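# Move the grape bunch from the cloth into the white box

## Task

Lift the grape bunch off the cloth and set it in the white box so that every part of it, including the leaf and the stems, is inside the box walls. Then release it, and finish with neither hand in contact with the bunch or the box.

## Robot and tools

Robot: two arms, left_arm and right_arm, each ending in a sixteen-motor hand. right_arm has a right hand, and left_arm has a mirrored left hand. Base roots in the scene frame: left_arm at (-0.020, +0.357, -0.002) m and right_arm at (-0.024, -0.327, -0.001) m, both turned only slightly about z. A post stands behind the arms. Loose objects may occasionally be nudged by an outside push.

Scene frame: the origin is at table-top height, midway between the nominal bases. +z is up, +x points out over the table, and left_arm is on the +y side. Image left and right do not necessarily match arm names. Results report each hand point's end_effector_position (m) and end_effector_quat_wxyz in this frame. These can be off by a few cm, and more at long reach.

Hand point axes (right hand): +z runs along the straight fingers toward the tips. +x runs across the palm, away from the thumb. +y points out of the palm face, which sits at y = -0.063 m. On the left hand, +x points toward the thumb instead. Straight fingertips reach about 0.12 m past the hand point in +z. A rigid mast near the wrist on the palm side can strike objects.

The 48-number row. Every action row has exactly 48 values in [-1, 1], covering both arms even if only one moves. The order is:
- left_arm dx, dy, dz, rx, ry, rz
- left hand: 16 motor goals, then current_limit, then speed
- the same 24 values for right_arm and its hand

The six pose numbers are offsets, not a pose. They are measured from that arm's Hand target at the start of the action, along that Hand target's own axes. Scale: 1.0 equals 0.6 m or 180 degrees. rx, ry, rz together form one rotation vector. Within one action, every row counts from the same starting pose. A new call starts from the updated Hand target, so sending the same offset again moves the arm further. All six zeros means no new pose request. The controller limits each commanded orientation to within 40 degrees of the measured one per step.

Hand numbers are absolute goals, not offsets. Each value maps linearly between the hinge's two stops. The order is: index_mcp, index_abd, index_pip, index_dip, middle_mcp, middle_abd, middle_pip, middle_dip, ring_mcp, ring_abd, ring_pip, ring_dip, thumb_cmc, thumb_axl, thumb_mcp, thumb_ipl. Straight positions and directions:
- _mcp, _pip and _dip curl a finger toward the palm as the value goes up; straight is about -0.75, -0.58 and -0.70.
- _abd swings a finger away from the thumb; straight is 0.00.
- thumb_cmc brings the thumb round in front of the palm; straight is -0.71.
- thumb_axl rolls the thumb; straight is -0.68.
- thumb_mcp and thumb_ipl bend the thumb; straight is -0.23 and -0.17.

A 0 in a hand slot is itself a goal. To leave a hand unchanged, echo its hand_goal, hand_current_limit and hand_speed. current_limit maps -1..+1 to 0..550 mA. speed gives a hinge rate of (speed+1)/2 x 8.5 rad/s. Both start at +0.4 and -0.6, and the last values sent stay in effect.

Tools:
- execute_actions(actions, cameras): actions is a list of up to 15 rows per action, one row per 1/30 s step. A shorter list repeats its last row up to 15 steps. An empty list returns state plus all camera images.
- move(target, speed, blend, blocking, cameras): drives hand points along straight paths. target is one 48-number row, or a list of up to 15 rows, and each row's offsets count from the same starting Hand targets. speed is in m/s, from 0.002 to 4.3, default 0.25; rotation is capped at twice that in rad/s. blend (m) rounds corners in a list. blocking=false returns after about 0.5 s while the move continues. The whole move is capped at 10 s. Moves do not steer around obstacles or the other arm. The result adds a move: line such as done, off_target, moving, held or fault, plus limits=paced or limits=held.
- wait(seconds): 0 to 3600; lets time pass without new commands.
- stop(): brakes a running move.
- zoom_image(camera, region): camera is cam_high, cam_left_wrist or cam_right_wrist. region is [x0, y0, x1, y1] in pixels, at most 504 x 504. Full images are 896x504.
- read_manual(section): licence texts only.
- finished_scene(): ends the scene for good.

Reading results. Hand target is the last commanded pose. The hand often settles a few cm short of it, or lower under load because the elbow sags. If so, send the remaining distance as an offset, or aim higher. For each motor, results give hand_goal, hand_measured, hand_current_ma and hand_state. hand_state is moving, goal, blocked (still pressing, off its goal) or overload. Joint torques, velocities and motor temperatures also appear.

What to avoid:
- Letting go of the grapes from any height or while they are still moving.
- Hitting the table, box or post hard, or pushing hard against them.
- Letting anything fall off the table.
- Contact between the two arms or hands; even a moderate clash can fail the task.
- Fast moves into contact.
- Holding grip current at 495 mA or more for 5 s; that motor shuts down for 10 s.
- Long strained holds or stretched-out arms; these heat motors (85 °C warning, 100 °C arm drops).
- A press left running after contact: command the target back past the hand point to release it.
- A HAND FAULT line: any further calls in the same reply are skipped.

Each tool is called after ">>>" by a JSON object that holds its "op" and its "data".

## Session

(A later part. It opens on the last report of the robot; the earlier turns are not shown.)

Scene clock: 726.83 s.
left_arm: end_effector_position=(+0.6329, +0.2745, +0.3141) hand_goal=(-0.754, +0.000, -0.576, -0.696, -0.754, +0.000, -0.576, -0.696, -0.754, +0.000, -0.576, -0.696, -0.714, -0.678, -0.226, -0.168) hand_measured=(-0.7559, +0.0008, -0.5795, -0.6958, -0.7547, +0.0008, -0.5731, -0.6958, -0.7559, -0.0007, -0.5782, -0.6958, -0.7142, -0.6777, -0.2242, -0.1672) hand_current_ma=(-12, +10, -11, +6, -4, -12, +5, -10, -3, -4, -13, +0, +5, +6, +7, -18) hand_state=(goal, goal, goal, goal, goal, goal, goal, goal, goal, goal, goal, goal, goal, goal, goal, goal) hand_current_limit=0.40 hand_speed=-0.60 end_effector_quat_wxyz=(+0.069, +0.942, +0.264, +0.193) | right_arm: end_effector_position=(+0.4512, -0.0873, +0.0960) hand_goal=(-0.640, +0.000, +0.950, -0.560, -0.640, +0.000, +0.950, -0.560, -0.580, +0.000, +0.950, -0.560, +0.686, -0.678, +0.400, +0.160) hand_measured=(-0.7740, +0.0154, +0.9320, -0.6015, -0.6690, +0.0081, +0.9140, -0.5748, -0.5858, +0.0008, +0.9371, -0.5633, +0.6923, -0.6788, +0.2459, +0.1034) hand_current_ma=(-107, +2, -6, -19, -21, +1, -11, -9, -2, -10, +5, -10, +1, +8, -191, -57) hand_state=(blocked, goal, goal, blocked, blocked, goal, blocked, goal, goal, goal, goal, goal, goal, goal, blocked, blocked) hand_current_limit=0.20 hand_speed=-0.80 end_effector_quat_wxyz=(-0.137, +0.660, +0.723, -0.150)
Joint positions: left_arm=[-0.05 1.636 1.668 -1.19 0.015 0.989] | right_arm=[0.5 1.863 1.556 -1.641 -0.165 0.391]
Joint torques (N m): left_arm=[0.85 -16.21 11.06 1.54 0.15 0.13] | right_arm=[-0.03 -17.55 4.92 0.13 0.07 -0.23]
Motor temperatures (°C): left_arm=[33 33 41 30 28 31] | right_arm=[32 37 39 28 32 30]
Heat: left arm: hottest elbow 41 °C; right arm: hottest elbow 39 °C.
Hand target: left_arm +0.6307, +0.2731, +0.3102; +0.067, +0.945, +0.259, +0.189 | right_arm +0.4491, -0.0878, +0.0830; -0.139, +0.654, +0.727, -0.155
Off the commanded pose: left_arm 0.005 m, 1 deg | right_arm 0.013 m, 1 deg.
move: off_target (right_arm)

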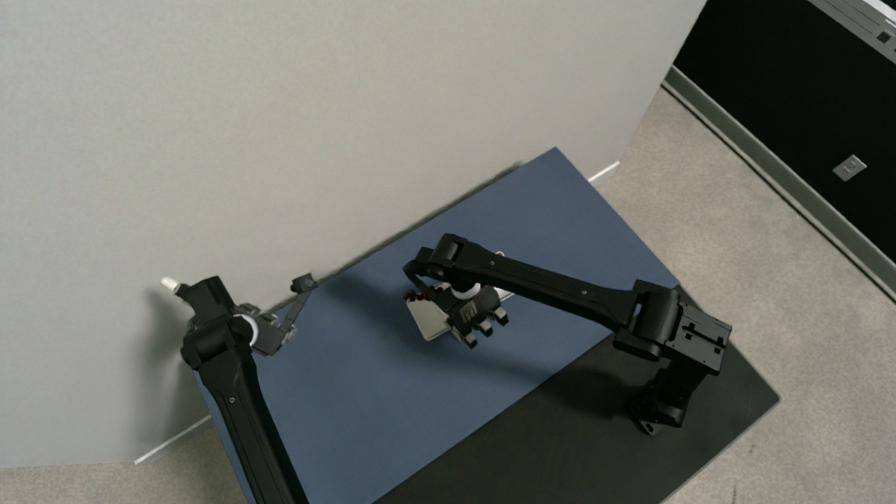

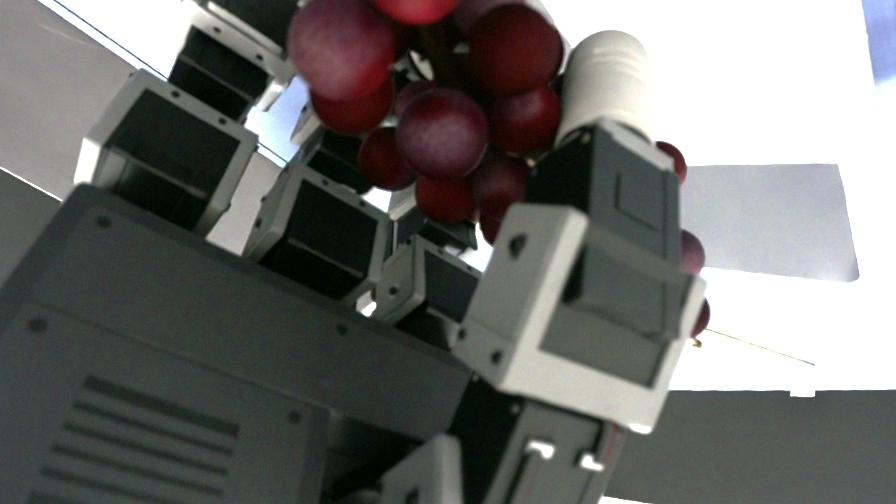

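>>> {"op": "move", "data": {"target": [0,0,0,0,0,0,-0.754,0,-0.576,-0.696,-0.754,0,-0.576,-0.696,-0.754,0,-0.576,-0.696,-0.714,-0.678,-0.226,-0.168,0.4,-0.6,0,-0.0203,-0.0457,0,0,0,-0.64,0,0.95,-0.56,-0.64,0,0.95,-0.56,-0.58,0,0.95,-0.56,0.686,-0.678,0.40,0.16,0.2,-0.8], "speed": 0.05, "cameras": ["cam_high","cam_right_wrist"]}}

>>> {"op": "zoom_image", "data": {"camera": "cam_high", "region": [380, 240, 540, 370]}}

Scene clock: 746.03 s.
left_arm: end_effector_position=(+0.6329, +0.2745, +0.3141) hand_goal=(-0.754, +0.000, -0.576, -0.696, -0.754, +0.000, -0.576, -0.696, -0.754, +0.000, -0.576, -0.696, -0.714, -0.678, -0.226, -0.168) hand_measured=(-0.7559, +0.0008, -0.5782, -0.6958, -0.7547, -0.0007, -0.5731, -0.6958, -0.7559, +0.0008, -0.5782, -0.6958, -0.7142, -0.6777, -0.2242, -0.1681) hand_current_ma=(-8, +10, -3, -2, -6, -15, +5, +0, -8, -8, -10, +10, +10, -4, +8, -14) hand_state=(goal, goal, goal, goal, goal, goal, goal, goal, goal, goal, goal, goal, goal, goal, goal, goal) hand_current_limit=0.40 hand_speed=-0.60 end_effector_quat_wxyz=(+0.069, +0.942, +0.264, +0.193) | right_arm: end_effector_position=(+0.4434, -0.0913, +0.0971) hand_goal=(-0.640, +0.000, +0.950, -0.560, -0.640, +0.000, +0.950, -0.560, -0.580, +0.000, +0.950, -0.560, +0.686, -0.678, +0.400, +0.160) hand_measured=(-0.7691, +0.0154, +0.9230, -0.5926, -0.6690, +0.0081, +0.9140, -0.5748, -0.5810, -0.0007, +0.9358, -0.5646, +0.6923, -0.6777, +0.2469, +0.1034) hand_current_ma=(-104, -3, -5, -9, -24, +1, -11, -12, +1, -4, +3, -12, +4, +10, -196, -53) hand_state=(blocked, goal, blocked, blocked, blocked, goal, blocked, goal, goal, goal, goal, goal, goal, goal, blocked, blocked) hand_current_limit=0.20 hand_speed=-0.80 end_effector_quat_wxyz=(-0.143, +0.656, +0.722, -0.166)
Joint positions: left_arm=[-0.05 1.636 1.668 -1.19 0.015 0.989] | right_arm=[0.5 1.863 1.556 -1.676 -0.164 0.384]
Joint torques (N m): left_arm=[1.03 -16.73 11.1 1.46 0.15 0.13] | right_arm=[0.09 -19.55 8.14 -1.32 0.01 -0.16]
Heat: left arm: hottest elbow 42 °C; right arm: hottest elbow 39 °C.
Hand target: left_arm +0.6307, +0.2731, +0.3102; +0.067, +0.945, +0.259, +0.189 | right_arm +0.4492, -0.0878, +0.1130; -0.139, +0.654, +0.727, -0.155
Off the commanded pose: left_arm 0.005 m, 1 deg | right_arm 0.017 m, 1 deg.
move: off_target (right_arm)

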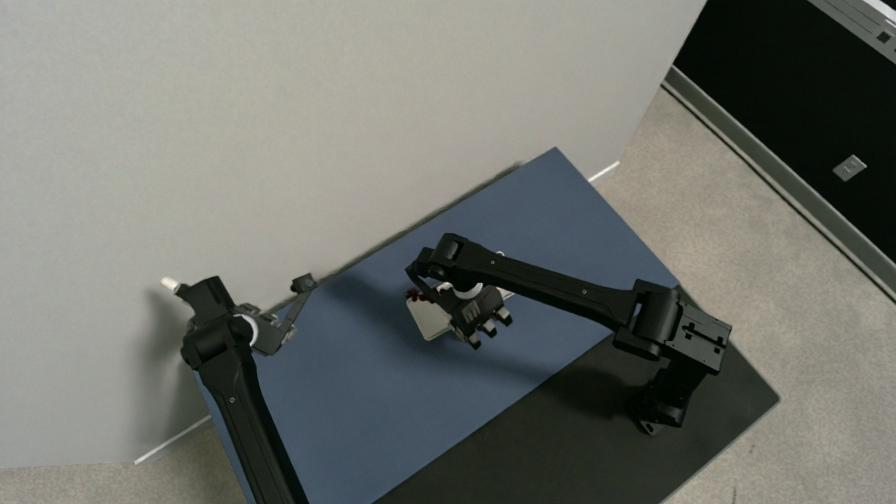

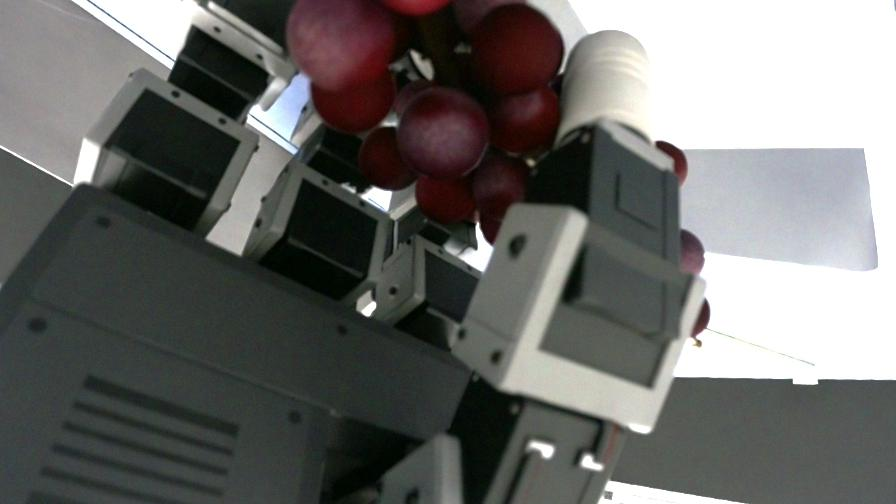

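Scaled by 3.150 from the camera's image (finer frame: 1280x720).

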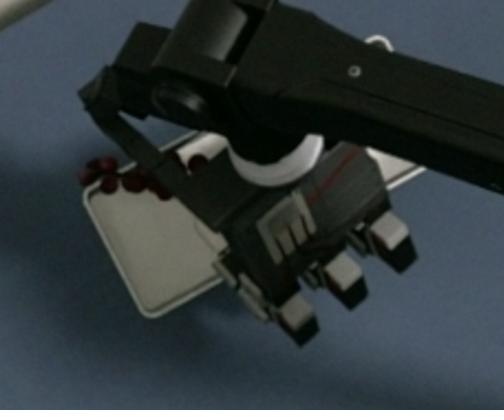

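>>> {"op": "move", "data": {"target": [0,0,0,0,0,0,-0.754,0,-0.576,-0.696,-0.754,0,-0.576,-0.696,-0.754,0,-0.576,-0.696,-0.714,-0.678,-0.226,-0.168,0.4,-0.6,0,-0.02,-0.085,0,0,0,-0.64,0,0.95,-0.56,-0.64,0,0.95,-0.56,-0.58,0,0.95,-0.56,0.686,-0.678,0.40,0.16,0.2,-0.8], "speed": 0.08, "cameras": ["cam_high","cam_right_wrist"]}}

>>> {"op": "zoom_image", "data": {"camera": "cam_high", "region": [380, 240, 540, 370]}}

Scene clock: 768.00 s.
left_arm: end_effector_position=(+0.6329, +0.2745, +0.3141) hand_goal=(-0.754, +0.000, -0.576, -0.696, -0.754, +0.000, -0.576, -0.696, -0.754, +0.000, -0.576, -0.696, -0.714, -0.678, -0.226, -0.168) hand_measured=(-0.7559, -0.0007, -0.5782, -0.6958, -0.7547, -0.0007, -0.5731, -0.6958, -0.7571, -0.0007, -0.5782, -0.6958, -0.7142, -0.6777, -0.2242, -0.1681) hand_current_ma=(-8, -1, -7, +10, -9, -9, -2, -5, -4, +9, -16, +13, +4, +6, +8, -11) hand_state=(goal, goal, goal, goal, goal, goal, goal, goal, goal, goal, goal, goal, goal, goal, goal, goal) hand_current_limit=0.40 hand_speed=-0.60 end_effector_quat_wxyz=(+0.069, +0.942, +0.264, +0.193) | right_arm: end_effector_position=(+0.4446, -0.0922, +0.1331) hand_goal=(-0.640, +0.000, +0.950, -0.560, -0.640, +0.000, +0.950, -0.560, -0.580, +0.000, +0.950, -0.560, +0.686, -0.678, +0.400, +0.160) hand_measured=(-0.7691, +0.0140, +0.9127, -0.5798, -0.6703, +0.0081, +0.9140, -0.5748, -0.5858, +0.0008, +0.9358, -0.5697, +0.6911, -0.6788, +0.2488, +0.1034) hand_current_ma=(-106, +2, -13, -9, -18, -3, -9, -10, -2, -8, +3, -7, +3, +6, -189, -48) hand_state=(blocked, goal, blocked, blocked, blocked, goal, blocked, goal, goal, goal, goal, goal, goal, goal, blocked, blocked) hand_current_limit=0.20 hand_speed=-0.80 end_effector_quat_wxyz=(-0.131, +0.658, +0.728, -0.142)
Joint positions: left_arm=[-0.05 1.636 1.668 -1.19 0.015 0.989] | right_arm=[0.5 1.802 1.57 -1.697 -0.156 0.384]
Joint torques (N m): left_arm=[0.73 -16.44 11.02 1.51 0.16 0.09] | right_arm=[-0.03 -19.78 10.14 -1.01 0.11 -0.06]
Heat: left arm: hottest elbow 42 °C; right arm: hottest elbow 41 °C.
Hand target: left_arm +0.6307, +0.2731, +0.3102; +0.067, +0.945, +0.259, +0.189 | right_arm +0.4589, -0.0867, +0.1645; -0.139, +0.654, +0.727, -0.155
Off the commanded pose: left_arm 0.005 m, 1 deg | right_arm 0.035 m, 2 deg.
joint sent to its limit (right arm) — joint 4 (wrist pitch), lower limit. The joint targets are off in orientation, not in position.
move: off_target (right_arm)

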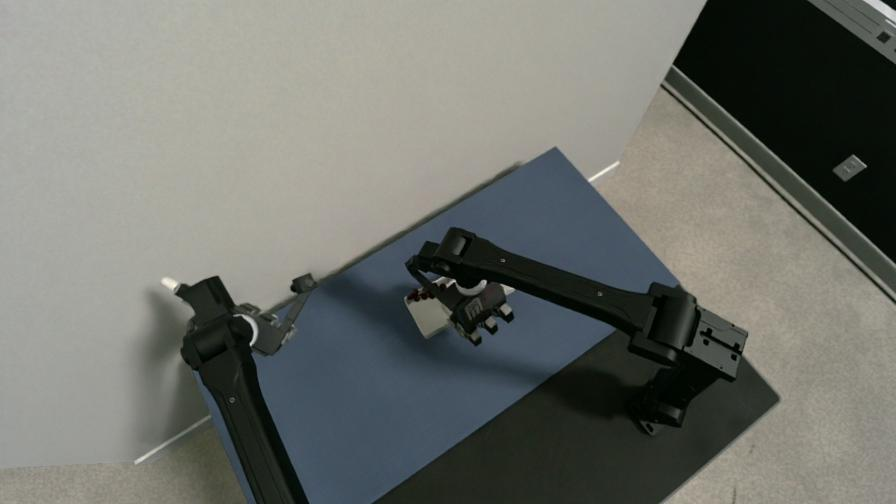

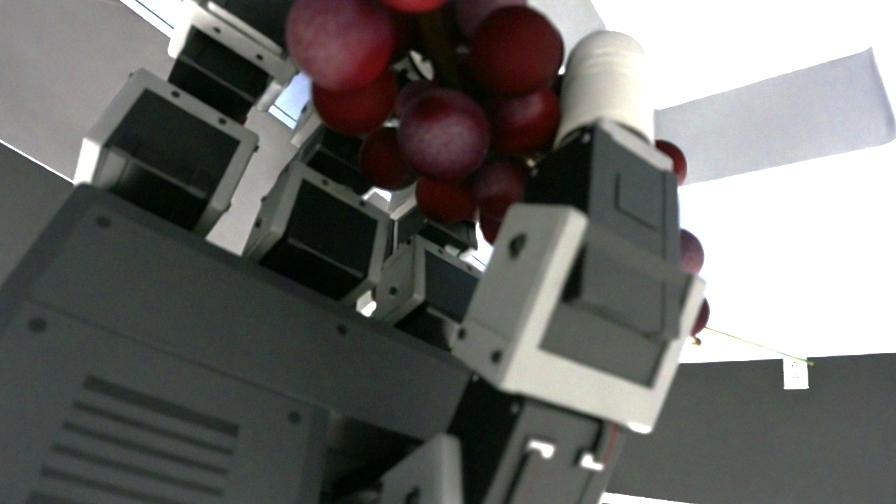

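Scaled by 3.150 from the camera's image (finer frame: 1280x720).

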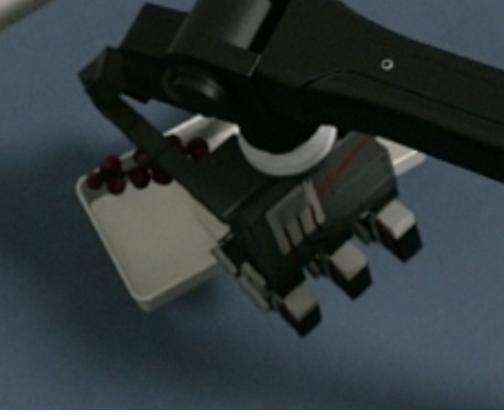

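>>> {"op": "move", "data": {"target": [0,0,0,0,0,0,-0.754,0,-0.576,-0.696,-0.754,0,-0.576,-0.696,-0.754,0,-0.576,-0.696,-0.714,-0.678,-0.226,-0.168,0.4,-0.6,-0.0038,0.0327,0.1028,0,0,0,-0.64,0,0.95,-0.56,-0.64,0,0.95,-0.56,-0.58,0,0.95,-0.56,0.686,-0.678,0.40,0.16,0.2,-0.8], "speed": 0.04, "cameras": ["cam_high","cam_right_wrist"]}}

>>> {"op": "zoom_image", "data": {"camera": "cam_high", "region": [380, 240, 540, 370]}}

Scene clock: 825.80 s.
left_arm: end_effector_position=(+0.6329, +0.2745, +0.3141) hand_goal=(-0.754, +0.000, -0.576, -0.696, -0.754, +0.000, -0.576, -0.696, -0.754, +0.000, -0.576, -0.696, -0.714, -0.678, -0.226, -0.168) hand_measured=(-0.7559, +0.0008, -0.5782, -0.6958, -0.7547, -0.0007, -0.5744, -0.6958, -0.7559, +0.0008, -0.5770, -0.6958, -0.7142, -0.6777, -0.2242, -0.1681) hand_current_ma=(-15, +5, -3, +0, +3, -8, +0, +1, +0, -8, -6, -1, -3, +3, +5, -16) hand_state=(goal, goal, goal, goal, goal, goal, goal, goal, goal, goal, goal, goal, goal, goal, goal, goal) hand_current_limit=0.40 hand_speed=-0.60 end_effector_quat_wxyz=(+0.069, +0.942, +0.264, +0.193) | right_arm: end_effector_position=(+0.4492, -0.0891, +0.1049) hand_goal=(-0.640, +0.000, +0.950, -0.560, -0.640, +0.000, +0.950, -0.560, -0.580, +0.000, +0.950, -0.560, +0.686, -0.678, +0.400, +0.160) hand_measured=(-0.7703, +0.0125, +0.9127, -0.5798, -0.6703, +0.0096, +0.9140, -0.5748, -0.5858, +0.0008, +0.9358, -0.5684, +0.6911, -0.6798, +0.2488, +0.1044) hand_current_ma=(-106, -3, -12, -7, -22, +1, -7, -15, -6, -5, +2, -4, +1, +8, -192, -51) hand_state=(blocked, goal, blocked, blocked, blocked, goal, blocked, goal, goal, goal, goal, goal, goal, goal, blocked, blocked) hand_current_limit=0.20 hand_speed=-0.80 end_effector_quat_wxyz=(-0.137, +0.655, +0.726, -0.156)
Joint positions: left_arm=[-0.05 1.636 1.668 -1.19 0.015 0.989] | right_arm=[0.5 1.856 1.57 -1.674 -0.157 0.38]
Joint torques (N m): left_arm=[0.44 -16.56 10.92 1.51 0.16 0.11] | right_arm=[-0.38 -17.96 6.28 -0.23 -0.16 -0.17]
Heat: left arm: hottest elbow 42 °C; right arm: hottest elbow 43 °C.
Hand target: left_arm +0.6307, +0.2731, +0.3102; +0.067, +0.945, +0.259, +0.189 | right_arm +0.4520, -0.0898, +0.1002; -0.139, +0.655, +0.727, -0.155
Off the commanded pose: left_arm 0.005 m, 1 deg | right_arm 0.006 m, 0 deg.
move: done

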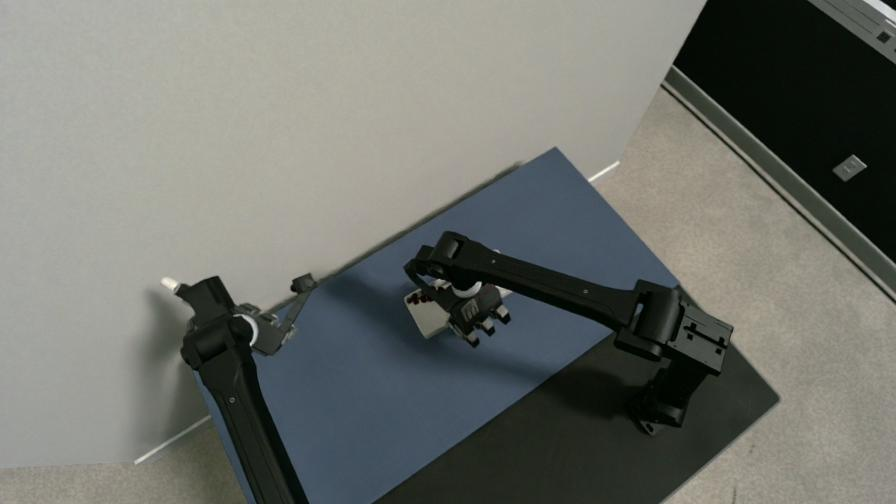

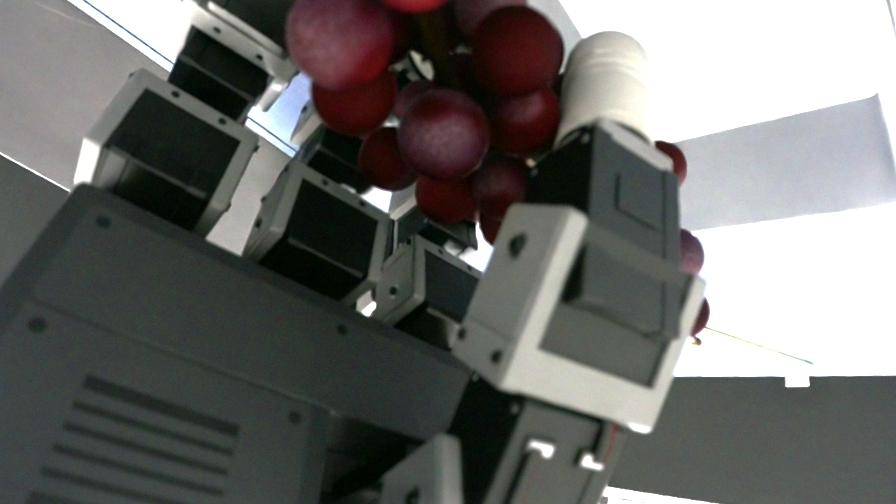

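Scaled by 3.150 from the camera's image (finer frame: 1280x720).

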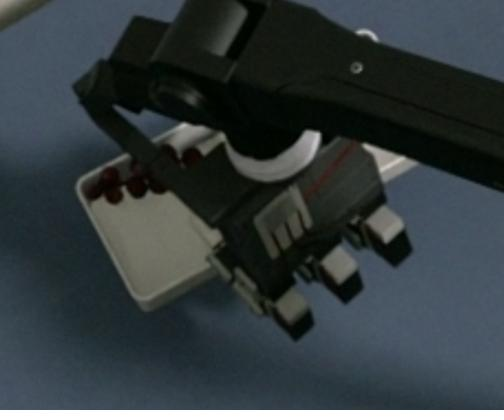

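>>> {"op": "move", "data": {"target": [0,0,0,0,0,0,-0.754,0,-0.576,-0.696,-0.754,0,-0.576,-0.696,-0.754,0,-0.576,-0.696,-0.714,-0.678,-0.226,-0.168,0.4,-0.6,-0.0029,0.0227,-0.0101,0,0,0,-0.64,0,0.95,-0.56,-0.64,0,0.95,-0.56,-0.58,0,0.95,-0.56,0.686,-0.678,0.40,0.16,0.2,-0.8], "speed": 0.03, "cameras": ["cam_high","cam_right_wrist"]}}

>>> {"op": "zoom_image", "data": {"camera": "cam_high", "region": [380, 240, 540, 370]}}

Scene clock: 851.97 s.
left_arm: end_effector_position=(+0.6329, +0.2745, +0.3141) hand_goal=(-0.754, +0.000, -0.576, -0.696, -0.754, +0.000, -0.576, -0.696, -0.754, +0.000, -0.576, -0.696, -0.714, -0.678, -0.226, -0.168) hand_measured=(-0.7559, -0.0007, -0.5782, -0.6958, -0.7547, -0.0007, -0.5744, -0.6958, -0.7559, -0.0007, -0.5782, -0.6958, -0.7142, -0.6777, -0.2242, -0.1672) hand_current_ma=(-10, +3, +0, -5, -7, +0, +0, -4, -9, -6, -10, +3, +8, -2, -5, -2) hand_state=(goal, goal, goal, goal, goal, goal, goal, goal, goal, goal, goal, goal, goal, goal, goal, goal) hand_current_limit=0.40 hand_speed=-0.60 end_effector_quat_wxyz=(+0.069, +0.942, +0.264, +0.193) | right_arm: end_effector_position=(+0.4496, -0.0911, +0.0890) hand_goal=(-0.640, +0.000, +0.950, -0.560, -0.640, +0.000, +0.950, -0.560, -0.580, +0.000, +0.950, -0.560, +0.686, -0.678, +0.400, +0.160) hand_measured=(-0.7691, +0.0125, +0.9115, -0.5786, -0.6703, +0.0096, +0.9140, -0.5748, -0.5858, +0.0023, +0.9371, -0.5697, +0.6911, -0.6788, +0.2488, +0.1034) hand_current_ma=(-106, +3, -11, -9, -20, -2, -10, -13, -2, -10, -3, -5, +11, +10, -190, -54) hand_state=(blocked, goal, blocked, goal, blocked, goal, blocked, goal, goal, goal, goal, goal, goal, goal, blocked, blocked) hand_current_limit=0.20 hand_speed=-0.80 end_effector_quat_wxyz=(-0.143, +0.652, +0.725, -0.170)
Joint positions: left_arm=[-0.05 1.636 1.668 -1.19 0.015 0.989] | right_arm=[0.495 1.888 1.57 -1.674 -0.157 0.369]
Joint torques (N m): left_arm=[0.73 -16.85 11.03 1.57 0.17 0.11] | right_arm=[-1.14 -17.9 9.42 -1.02 0.07 -0.19]
Heat: left arm: hottest elbow 42 °C; right arm: hottest elbow 42 °C.
Hand target: left_arm +0.6307, +0.2731, +0.3102; +0.067, +0.945, +0.259, +0.189 | right_arm +0.4671, -0.0900, +0.1001; -0.139, +0.654, +0.727, -0.155
Off the commanded pose: left_arm 0.005 m, 1 deg | right_arm 0.021 m, 2 deg.
move: off_target (right_arm)

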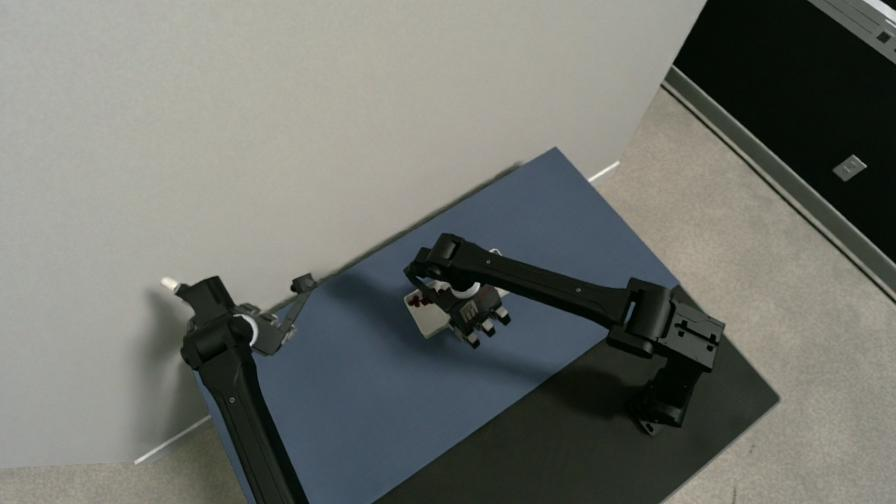

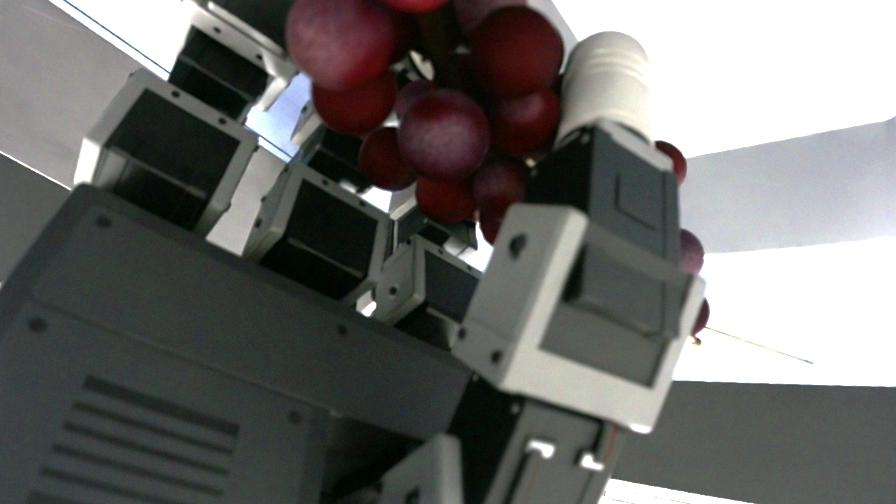

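Scaled by 3.150 from the camera's image (finer frame: 1280x720).

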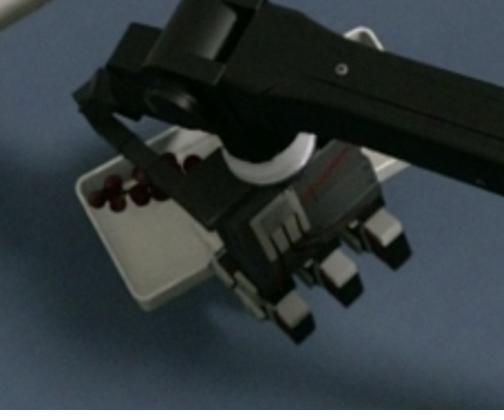

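>>> {"op": "move", "data": {"target": [0,0,0,0,0,0,-0.754,0,-0.576,-0.696,-0.754,0,-0.576,-0.696,-0.754,0,-0.576,-0.696,-0.714,-0.678,-0.226,-0.168,0.4,-0.6,-0.0021,0.0182,-0.0081,0,0,0,-0.64,0,0.95,-0.56,-0.64,0,0.95,-0.56,-0.58,0,0.95,-0.56,0.686,-0.678,0.40,0.16,0.2,-0.8], "speed": 0.03, "cameras": ["cam_high","cam_right_wrist"]}}

>>> {"op": "zoom_image", "data": {"camera": "cam_high", "region": [380, 240, 540, 370]}}

Scene clock: 859.27 s.
left_arm: end_effector_position=(+0.6329, +0.2745, +0.3141) hand_goal=(-0.754, +0.000, -0.576, -0.696, -0.754, +0.000, -0.576, -0.696, -0.754, +0.000, -0.576, -0.696, -0.714, -0.678, -0.226, -0.168) hand_measured=(-0.7559, +0.0008, -0.5782, -0.6958, -0.7547, -0.0007, -0.5744, -0.6958, -0.7559, +0.0008, -0.5770, -0.6958, -0.7142, -0.6767, -0.2242, -0.1681) hand_current_ma=(-8, +5, +3, -2, -6, -8, +6, -10, -13, -5, -15, +3, -4, +3, +6, -13) hand_state=(goal, goal, goal, goal, goal, goal, goal, goal, goal, goal, goal, goal, goal, goal, goal, goal) hand_current_limit=0.40 hand_speed=-0.60 end_effector_quat_wxyz=(+0.069, +0.942, +0.264, +0.193) | right_arm: end_effector_position=(+0.4590, -0.0928, +0.0874) hand_goal=(-0.640, +0.000, +0.950, -0.560, -0.640, +0.000, +0.950, -0.560, -0.580, +0.000, +0.950, -0.560, +0.686, -0.678, +0.400, +0.160) hand_measured=(-0.7703, +0.0125, +0.9115, -0.5798, -0.6703, +0.0081, +0.9140, -0.5748, -0.5846, +0.0023, +0.9358, -0.5684, +0.6911, -0.6788, +0.2488, +0.1044) hand_current_ma=(-108, -6, -12, -7, -21, +3, -5, -13, +0, -11, -1, -10, +6, +5, -192, -54) hand_state=(blocked, goal, blocked, goal, blocked, goal, blocked, goal, goal, goal, goal, goal, goal, goal, blocked, blocked) hand_current_limit=0.20 hand_speed=-0.80 end_effector_quat_wxyz=(-0.145, +0.653, +0.724, -0.172)
Joint positions: left_arm=[-0.05 1.636 1.668 -1.19 0.015 0.989] | right_arm=[0.483 1.911 1.601 -1.688 -0.155 0.36]
Joint torques (N m): left_arm=[1.08 -16.5 10.93 1.44 0.18 0.11] | right_arm=[-0.85 -18.08 10.15 -1.11 0.16 -0.17]
Heat: left arm: hottest elbow 42 °C; right arm: hottest elbow 42 °C.
Hand target: left_arm +0.6307, +0.2731, +0.3102; +0.067, +0.945, +0.259, +0.189 | right_arm +0.4791, -0.0900, +0.1002; -0.139, +0.654, +0.727, -0.155
Off the commanded pose: left_arm 0.005 m, 1 deg | right_arm 0.024 m, 2 deg.
move: off_target (right_arm)

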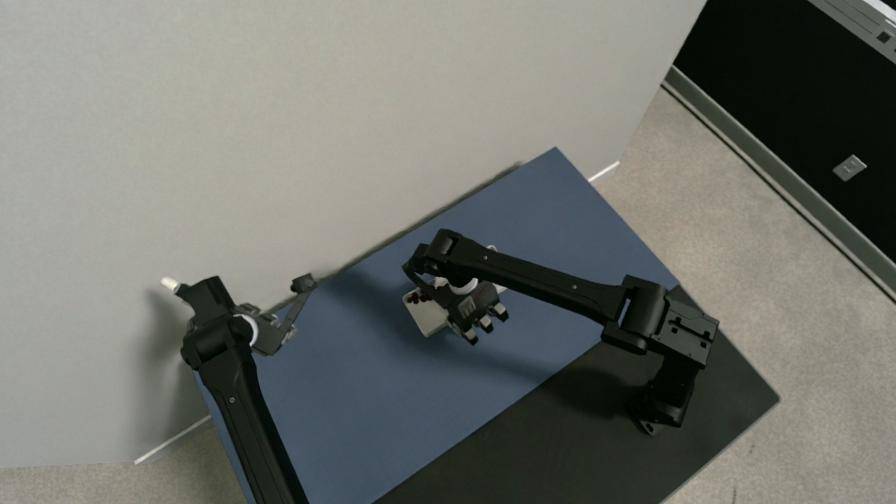

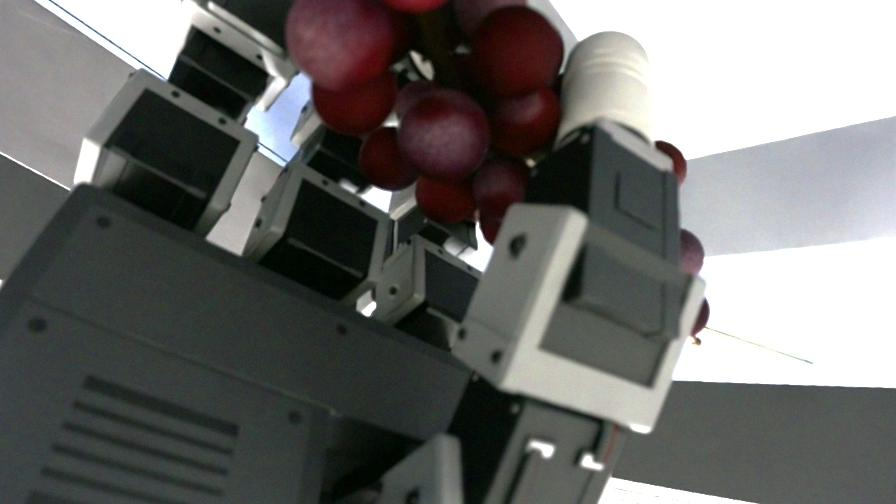

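Scaled by 3.150 from the camera's image (finer frame: 1280x720).

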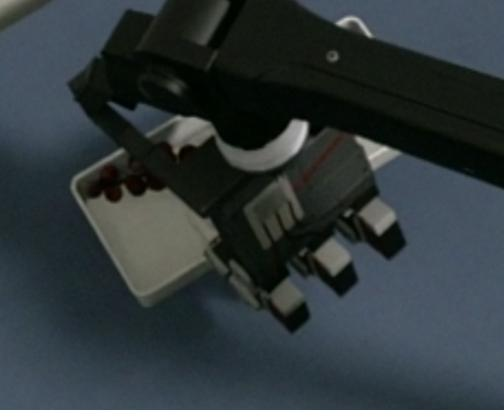

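>>> {"op": "move", "data": {"target": [0,0,0,0,0,0,-0.754,0,-0.576,-0.696,-0.754,0,-0.576,-0.696,-0.754,0,-0.576,-0.696,-0.714,-0.678,-0.226,-0.168,0.4,-0.6,0,0.0081,0.0182,0,0,0,-0.64,0,0.95,-0.56,-0.64,0,0.95,-0.56,-0.58,0,0.95,-0.56,0.686,-0.678,0.40,0.16,0.2,-0.8], "speed": 0.03, "cameras": ["cam_high","cam_right_wrist"]}}

>>> {"op": "zoom_image", "data": {"camera": "cam_high", "region": [380, 240, 540, 370]}}

Scene clock: 868.93 s.
left_arm: end_effector_position=(+0.6329, +0.2745, +0.3141) hand_goal=(-0.754, +0.000, -0.576, -0.696, -0.754, +0.000, -0.576, -0.696, -0.754, +0.000, -0.576, -0.696, -0.714, -0.678, -0.226, -0.168) hand_measured=(-0.7559, -0.0007, -0.5795, -0.6958, -0.7547, -0.0007, -0.5731, -0.6958, -0.7559, -0.0007, -0.5770, -0.6958, -0.7142, -0.6767, -0.2242, -0.1672) hand_current_ma=(-23, +5, -4, -7, -2, -7, +9, -1, -11, -1, -13, +6, +8, +3, +2, -6) hand_state=(goal, goal, goal, goal, goal, goal, goal, goal, goal, goal, goal, goal, goal, goal, goal, goal) hand_current_limit=0.40 hand_speed=-0.60 end_effector_quat_wxyz=(+0.069, +0.942, +0.264, +0.193) | right_arm: end_effector_position=(+0.4588, -0.0928, +0.0866) hand_goal=(-0.640, +0.000, +0.950, -0.560, -0.640, +0.000, +0.950, -0.560, -0.580, +0.000, +0.950, -0.560, +0.686, -0.678, +0.400, +0.160) hand_measured=(-0.7691, +0.0125, +0.9115, -0.5773, -0.6703, +0.0081, +0.9140, -0.5748, -0.5846, +0.0023, +0.9371, -0.5684, +0.6911, -0.6788, +0.2488, +0.1034) hand_current_ma=(-110, -4, -15, -8, -21, -5, -15, -11, -8, -9, +3, -5, +0, +9, -192, -54) hand_state=(blocked, goal, blocked, goal, blocked, goal, blocked, goal, goal, goal, goal, goal, goal, goal, blocked, blocked) hand_current_limit=0.20 hand_speed=-0.80 end_effector_quat_wxyz=(-0.145, +0.652, +0.724, -0.172)
Joint positions: left_arm=[-0.05 1.636 1.668 -1.19 0.015 0.989] | right_arm=[0.483 1.913 1.601 -1.688 -0.155 0.36]
Joint torques (N m): left_arm=[1.03 -16.62 10.92 1.52 0.17 0.11] | right_arm=[-0.91 -17.44 8.95 -0.03 0.15 -0.2]
Motor temperatures (°C): left_arm=[33 34 42 30 28 31] | right_arm=[31 37 44 28 31 30]
Heat: left arm: hottest elbow 42 °C; right arm: hottest elbow 44 °C.
Hand target: left_arm +0.6307, +0.2731, +0.3102; +0.067, +0.945, +0.259, +0.189 | right_arm +0.4790, -0.0900, +0.0881; -0.139, +0.654, +0.727, -0.155
Off the commanded pose: left_arm 0.005 m, 1 deg | right_arm 0.021 m, 2 deg.
move: off_target (right_arm)

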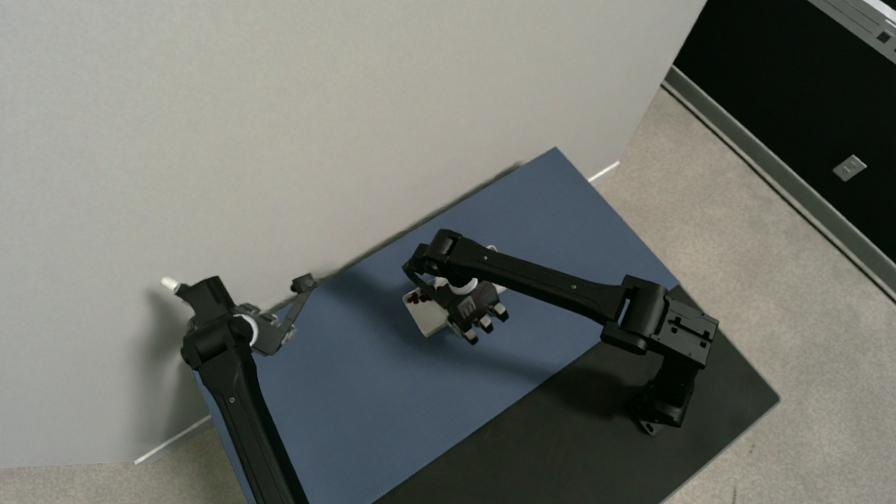

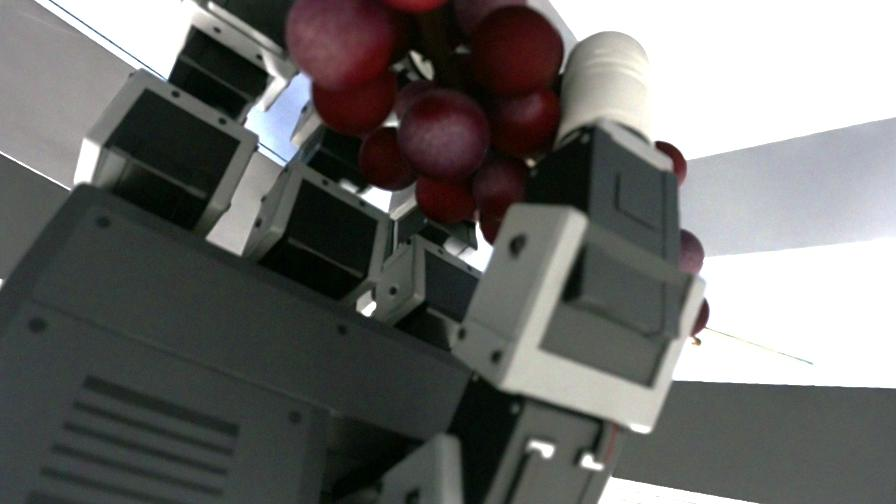

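Scaled by 3.150 from the camera's image (finer frame: 1280x720).

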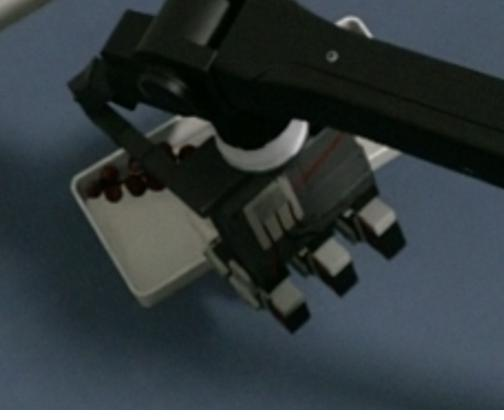

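>>> {"op": "move", "data": {"target": [0,0,0,0,0,0,-0.754,0,-0.576,-0.696,-0.754,0,-0.576,-0.696,-0.754,0,-0.576,-0.696,-0.714,-0.678,-0.226,-0.168,0.4,-0.6,0.002,-0.004,0.026,0,0,0,-0.64,0,0.95,-0.56,-0.64,0,0.95,-0.56,-0.58,0,0.95,-0.56,0.686,-0.678,0.40,0.16,0.2,-0.8], "speed": 0.03, "cameras": ["cam_high","cam_right_wrist"]}}

>>> {"op": "zoom_image", "data": {"camera": "cam_high", "region": [380, 240, 540, 370]}}

Scene clock: 879.60 s.
left_arm: end_effector_position=(+0.6329, +0.2745, +0.3141) hand_goal=(-0.754, +0.000, -0.576, -0.696, -0.754, +0.000, -0.576, -0.696, -0.754, +0.000, -0.576, -0.696, -0.714, -0.678, -0.226, -0.168) hand_measured=(-0.7559, +0.0008, -0.5782, -0.6958, -0.7547, -0.0007, -0.5731, -0.6958, -0.7559, -0.0007, -0.5782, -0.6958, -0.7142, -0.6777, -0.2242, -0.1672) hand_current_ma=(-11, +14, -10, +0, -12, -14, +6, -10, -11, -10, -14, +7, +3, +1, +9, -6) hand_state=(goal, goal, goal, goal, goal, goal, goal, goal, goal, goal, goal, goal, goal, goal, goal, goal) hand_current_limit=0.40 hand_speed=-0.60 end_effector_quat_wxyz=(+0.069, +0.942, +0.264, +0.193) | right_arm: end_effector_position=(+0.4630, -0.0911, +0.0860) hand_goal=(-0.640, +0.000, +0.950, -0.560, -0.640, +0.000, +0.950, -0.560, -0.580, +0.000, +0.950, -0.560, +0.686, -0.678, +0.400, +0.160) hand_measured=(-0.7703, +0.0096, +0.9166, -0.5773, -0.6715, +0.0096, +0.9140, -0.5748, -0.5858, -0.0007, +0.9358, -0.5697, +0.6911, -0.6777, +0.2488, +0.1053) hand_current_ma=(-107, +2, -17, -4, -22, +1, -9, -11, -1, -9, +0, -10, +4, +10, -192, -47) hand_state=(blocked, goal, blocked, goal, blocked, goal, blocked, goal, goal, goal, goal, goal, goal, goal, blocked, blocked) hand_current_limit=0.20 hand_speed=-0.80 end_effector_quat_wxyz=(-0.142, +0.655, +0.723, -0.164)
Joint positions: left_arm=[-0.05 1.636 1.668 -1.19 0.015 0.989] | right_arm=[0.483 1.913 1.601 -1.669 -0.155 0.366]
Joint torques (N m): left_arm=[0.91 -16.32 10.95 1.5 0.18 0.1] | right_arm=[-0.32 -17.96 5.63 0.9 0.01 -0.18]
Heat: left arm: hottest elbow 42 °C; right arm: hottest elbow 44 °C.
Hand target: left_arm +0.6307, +0.2731, +0.3102; +0.067, +0.945, +0.259, +0.189 | right_arm +0.4704, -0.0898, +0.0748; -0.139, +0.655, +0.727, -0.155
Off the commanded pose: left_arm 0.005 m, 1 deg | right_arm 0.013 m, 1 deg.
move: off_target (right_arm)

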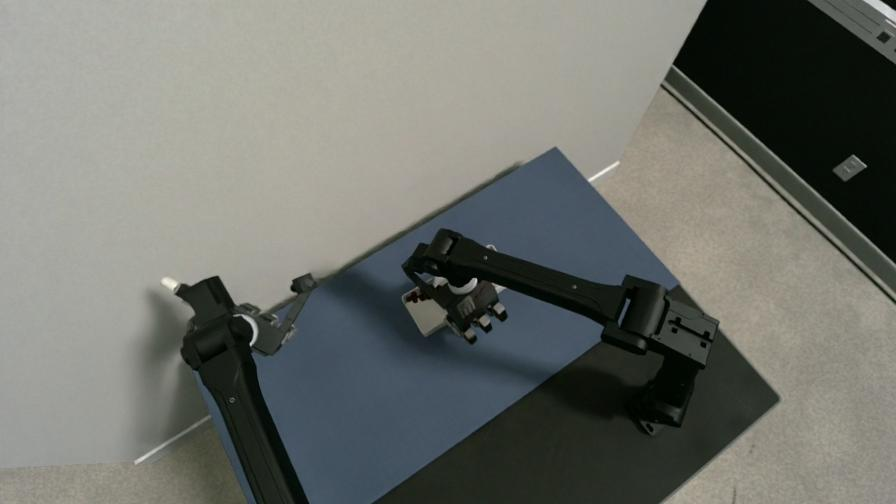

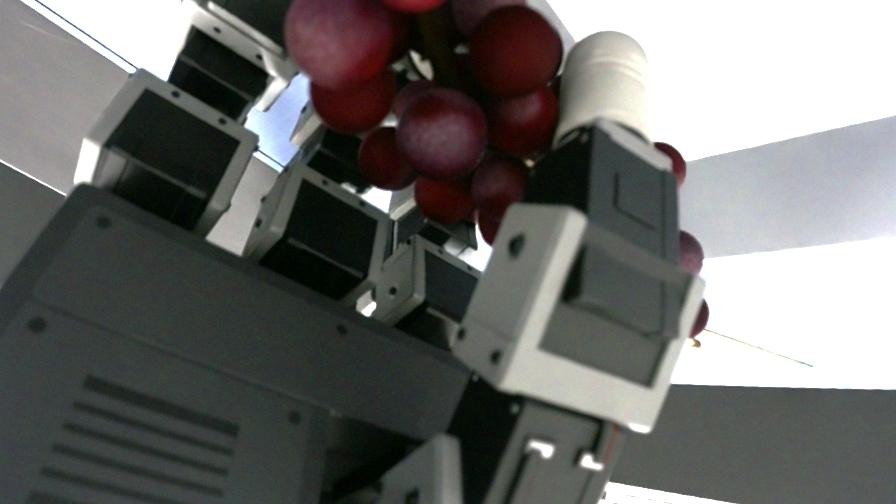

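Scaled by 3.150 from the camera's image (finer frame: 1280x720).

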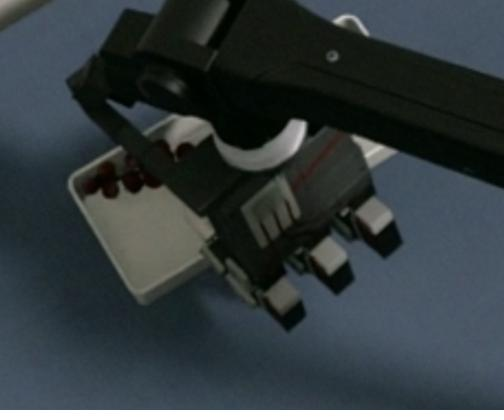

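>>> {"op": "move", "data": {"target": [0,0,0,0,0,0,-0.754,0,-0.576,-0.696,-0.754,0,-0.576,-0.696,-0.754,0,-0.576,-0.696,-0.714,-0.678,-0.226,-0.168,0.4,-0.6,0,0,0,0,0,0,-0.671,0,0.708,-0.58,-0.616,0,0.708,-0.58,-0.548,0,0.737,-0.56,0.686,-0.678,0.28,0.11,0.2,-0.95], "speed": 0.03, "cameras": ["cam_high","cam_right_wrist"]}}

>>> {"op": "zoom_image", "data": {"camera": "cam_high", "region": [380, 240, 540, 370]}}

Scene clock: 893.73 s.
left_arm: end_effector_position=(+0.6329, +0.2745, +0.3141) hand_goal=(-0.754, +0.000, -0.576, -0.696, -0.754, +0.000, -0.576, -0.696, -0.754, +0.000, -0.576, -0.696, -0.714, -0.678, -0.226, -0.168) hand_measured=(-0.7559, -0.0007, -0.5782, -0.6958, -0.7547, -0.0007, -0.5731, -0.6958, -0.7559, +0.0008, -0.5770, -0.6958, -0.7142, -0.6777, -0.2242, -0.1681) hand_current_ma=(-7, +10, -3, +6, -2, -9, +12, -9, -17, -10, -16, +2, +7, +7, +10, -8) hand_state=(goal, goal, goal, goal, goal, goal, goal, goal, goal, goal, goal, goal, goal, goal, goal, goal) hand_current_limit=0.40 hand_speed=-0.60 end_effector_quat_wxyz=(+0.069, +0.942, +0.264, +0.193) | right_arm: end_effector_position=(+0.4631, -0.0917, +0.0878) hand_goal=(-0.672, +0.000, +0.708, -0.580, -0.616, +0.000, +0.708, -0.580, -0.548, +0.000, +0.736, -0.560, +0.686, -0.678, +0.280, +0.110) hand_measured=(-0.7511, +0.0110, +0.8640, -0.5697, -0.6473, +0.0052, +0.7921, -0.5697, -0.5641, +0.0008, +0.7331, -0.5684, +0.6936, -0.6777, +0.2508, +0.0968) hand_current_ma=(-52, +0, +136, -1, -22, +0, +62, +0, -7, -8, +0, -8, +7, +9, -25, -5) hand_state=(blocked, goal, blocked, goal, blocked, goal, blocked, goal, goal, goal, goal, goal, goal, goal, blocked, goal) hand_current_limit=0.20 hand_speed=-0.95 end_effector_quat_wxyz=(-0.140, +0.658, +0.721, -0.163)
Joint positions: left_arm=[-0.05 1.636 1.668 -1.19 0.015 0.989] | right_arm=[0.483 1.909 1.601 -1.669 -0.155 0.374]
Joint torques (N m): left_arm=[1.03 -16.44 10.84 1.61 0.18 0.1] | right_arm=[-0.15 -17.67 5.61 0.94 0 -0.25]
Heat: left arm: hottest elbow 42 °C; right arm: hottest elbow 43 °C.
Hand target: left_arm +0.6307, +0.2731, +0.3102; +0.067, +0.945, +0.259, +0.189 | right_arm +0.4704, -0.0898, +0.0750; -0.139, +0.655, +0.727, -0.155
Off the commanded pose: left_arm 0.005 m, 1 deg | right_arm 0.015 m, 1 deg.
move: done

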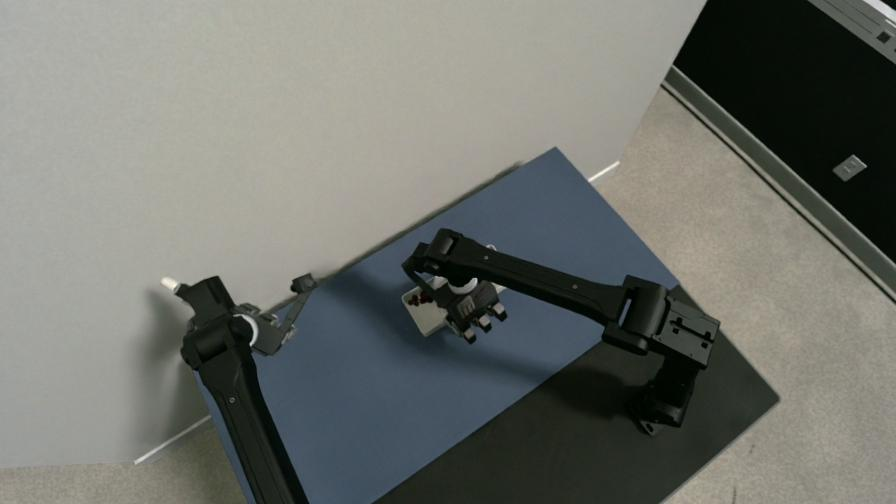

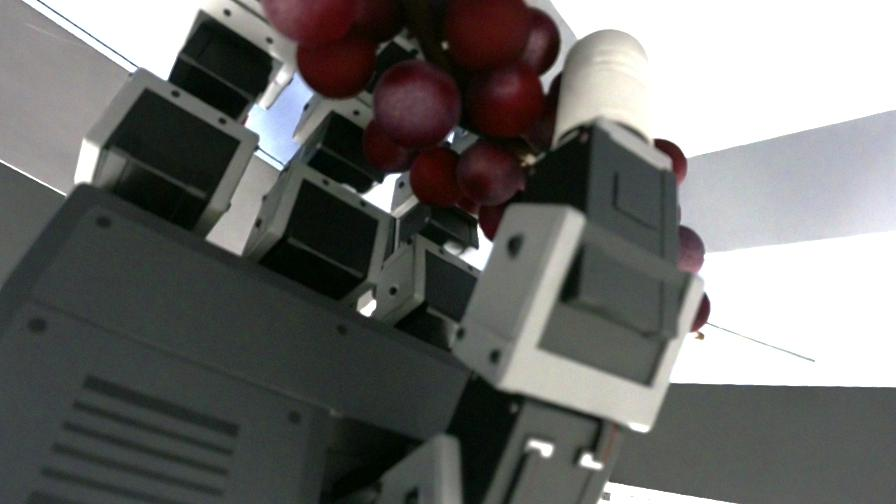

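Scaled by 3.150 from the camera's image (finer frame: 1280x720).

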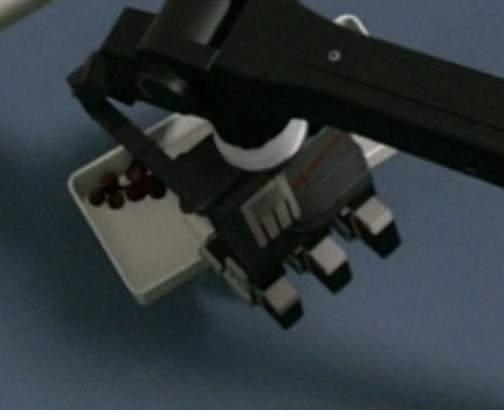

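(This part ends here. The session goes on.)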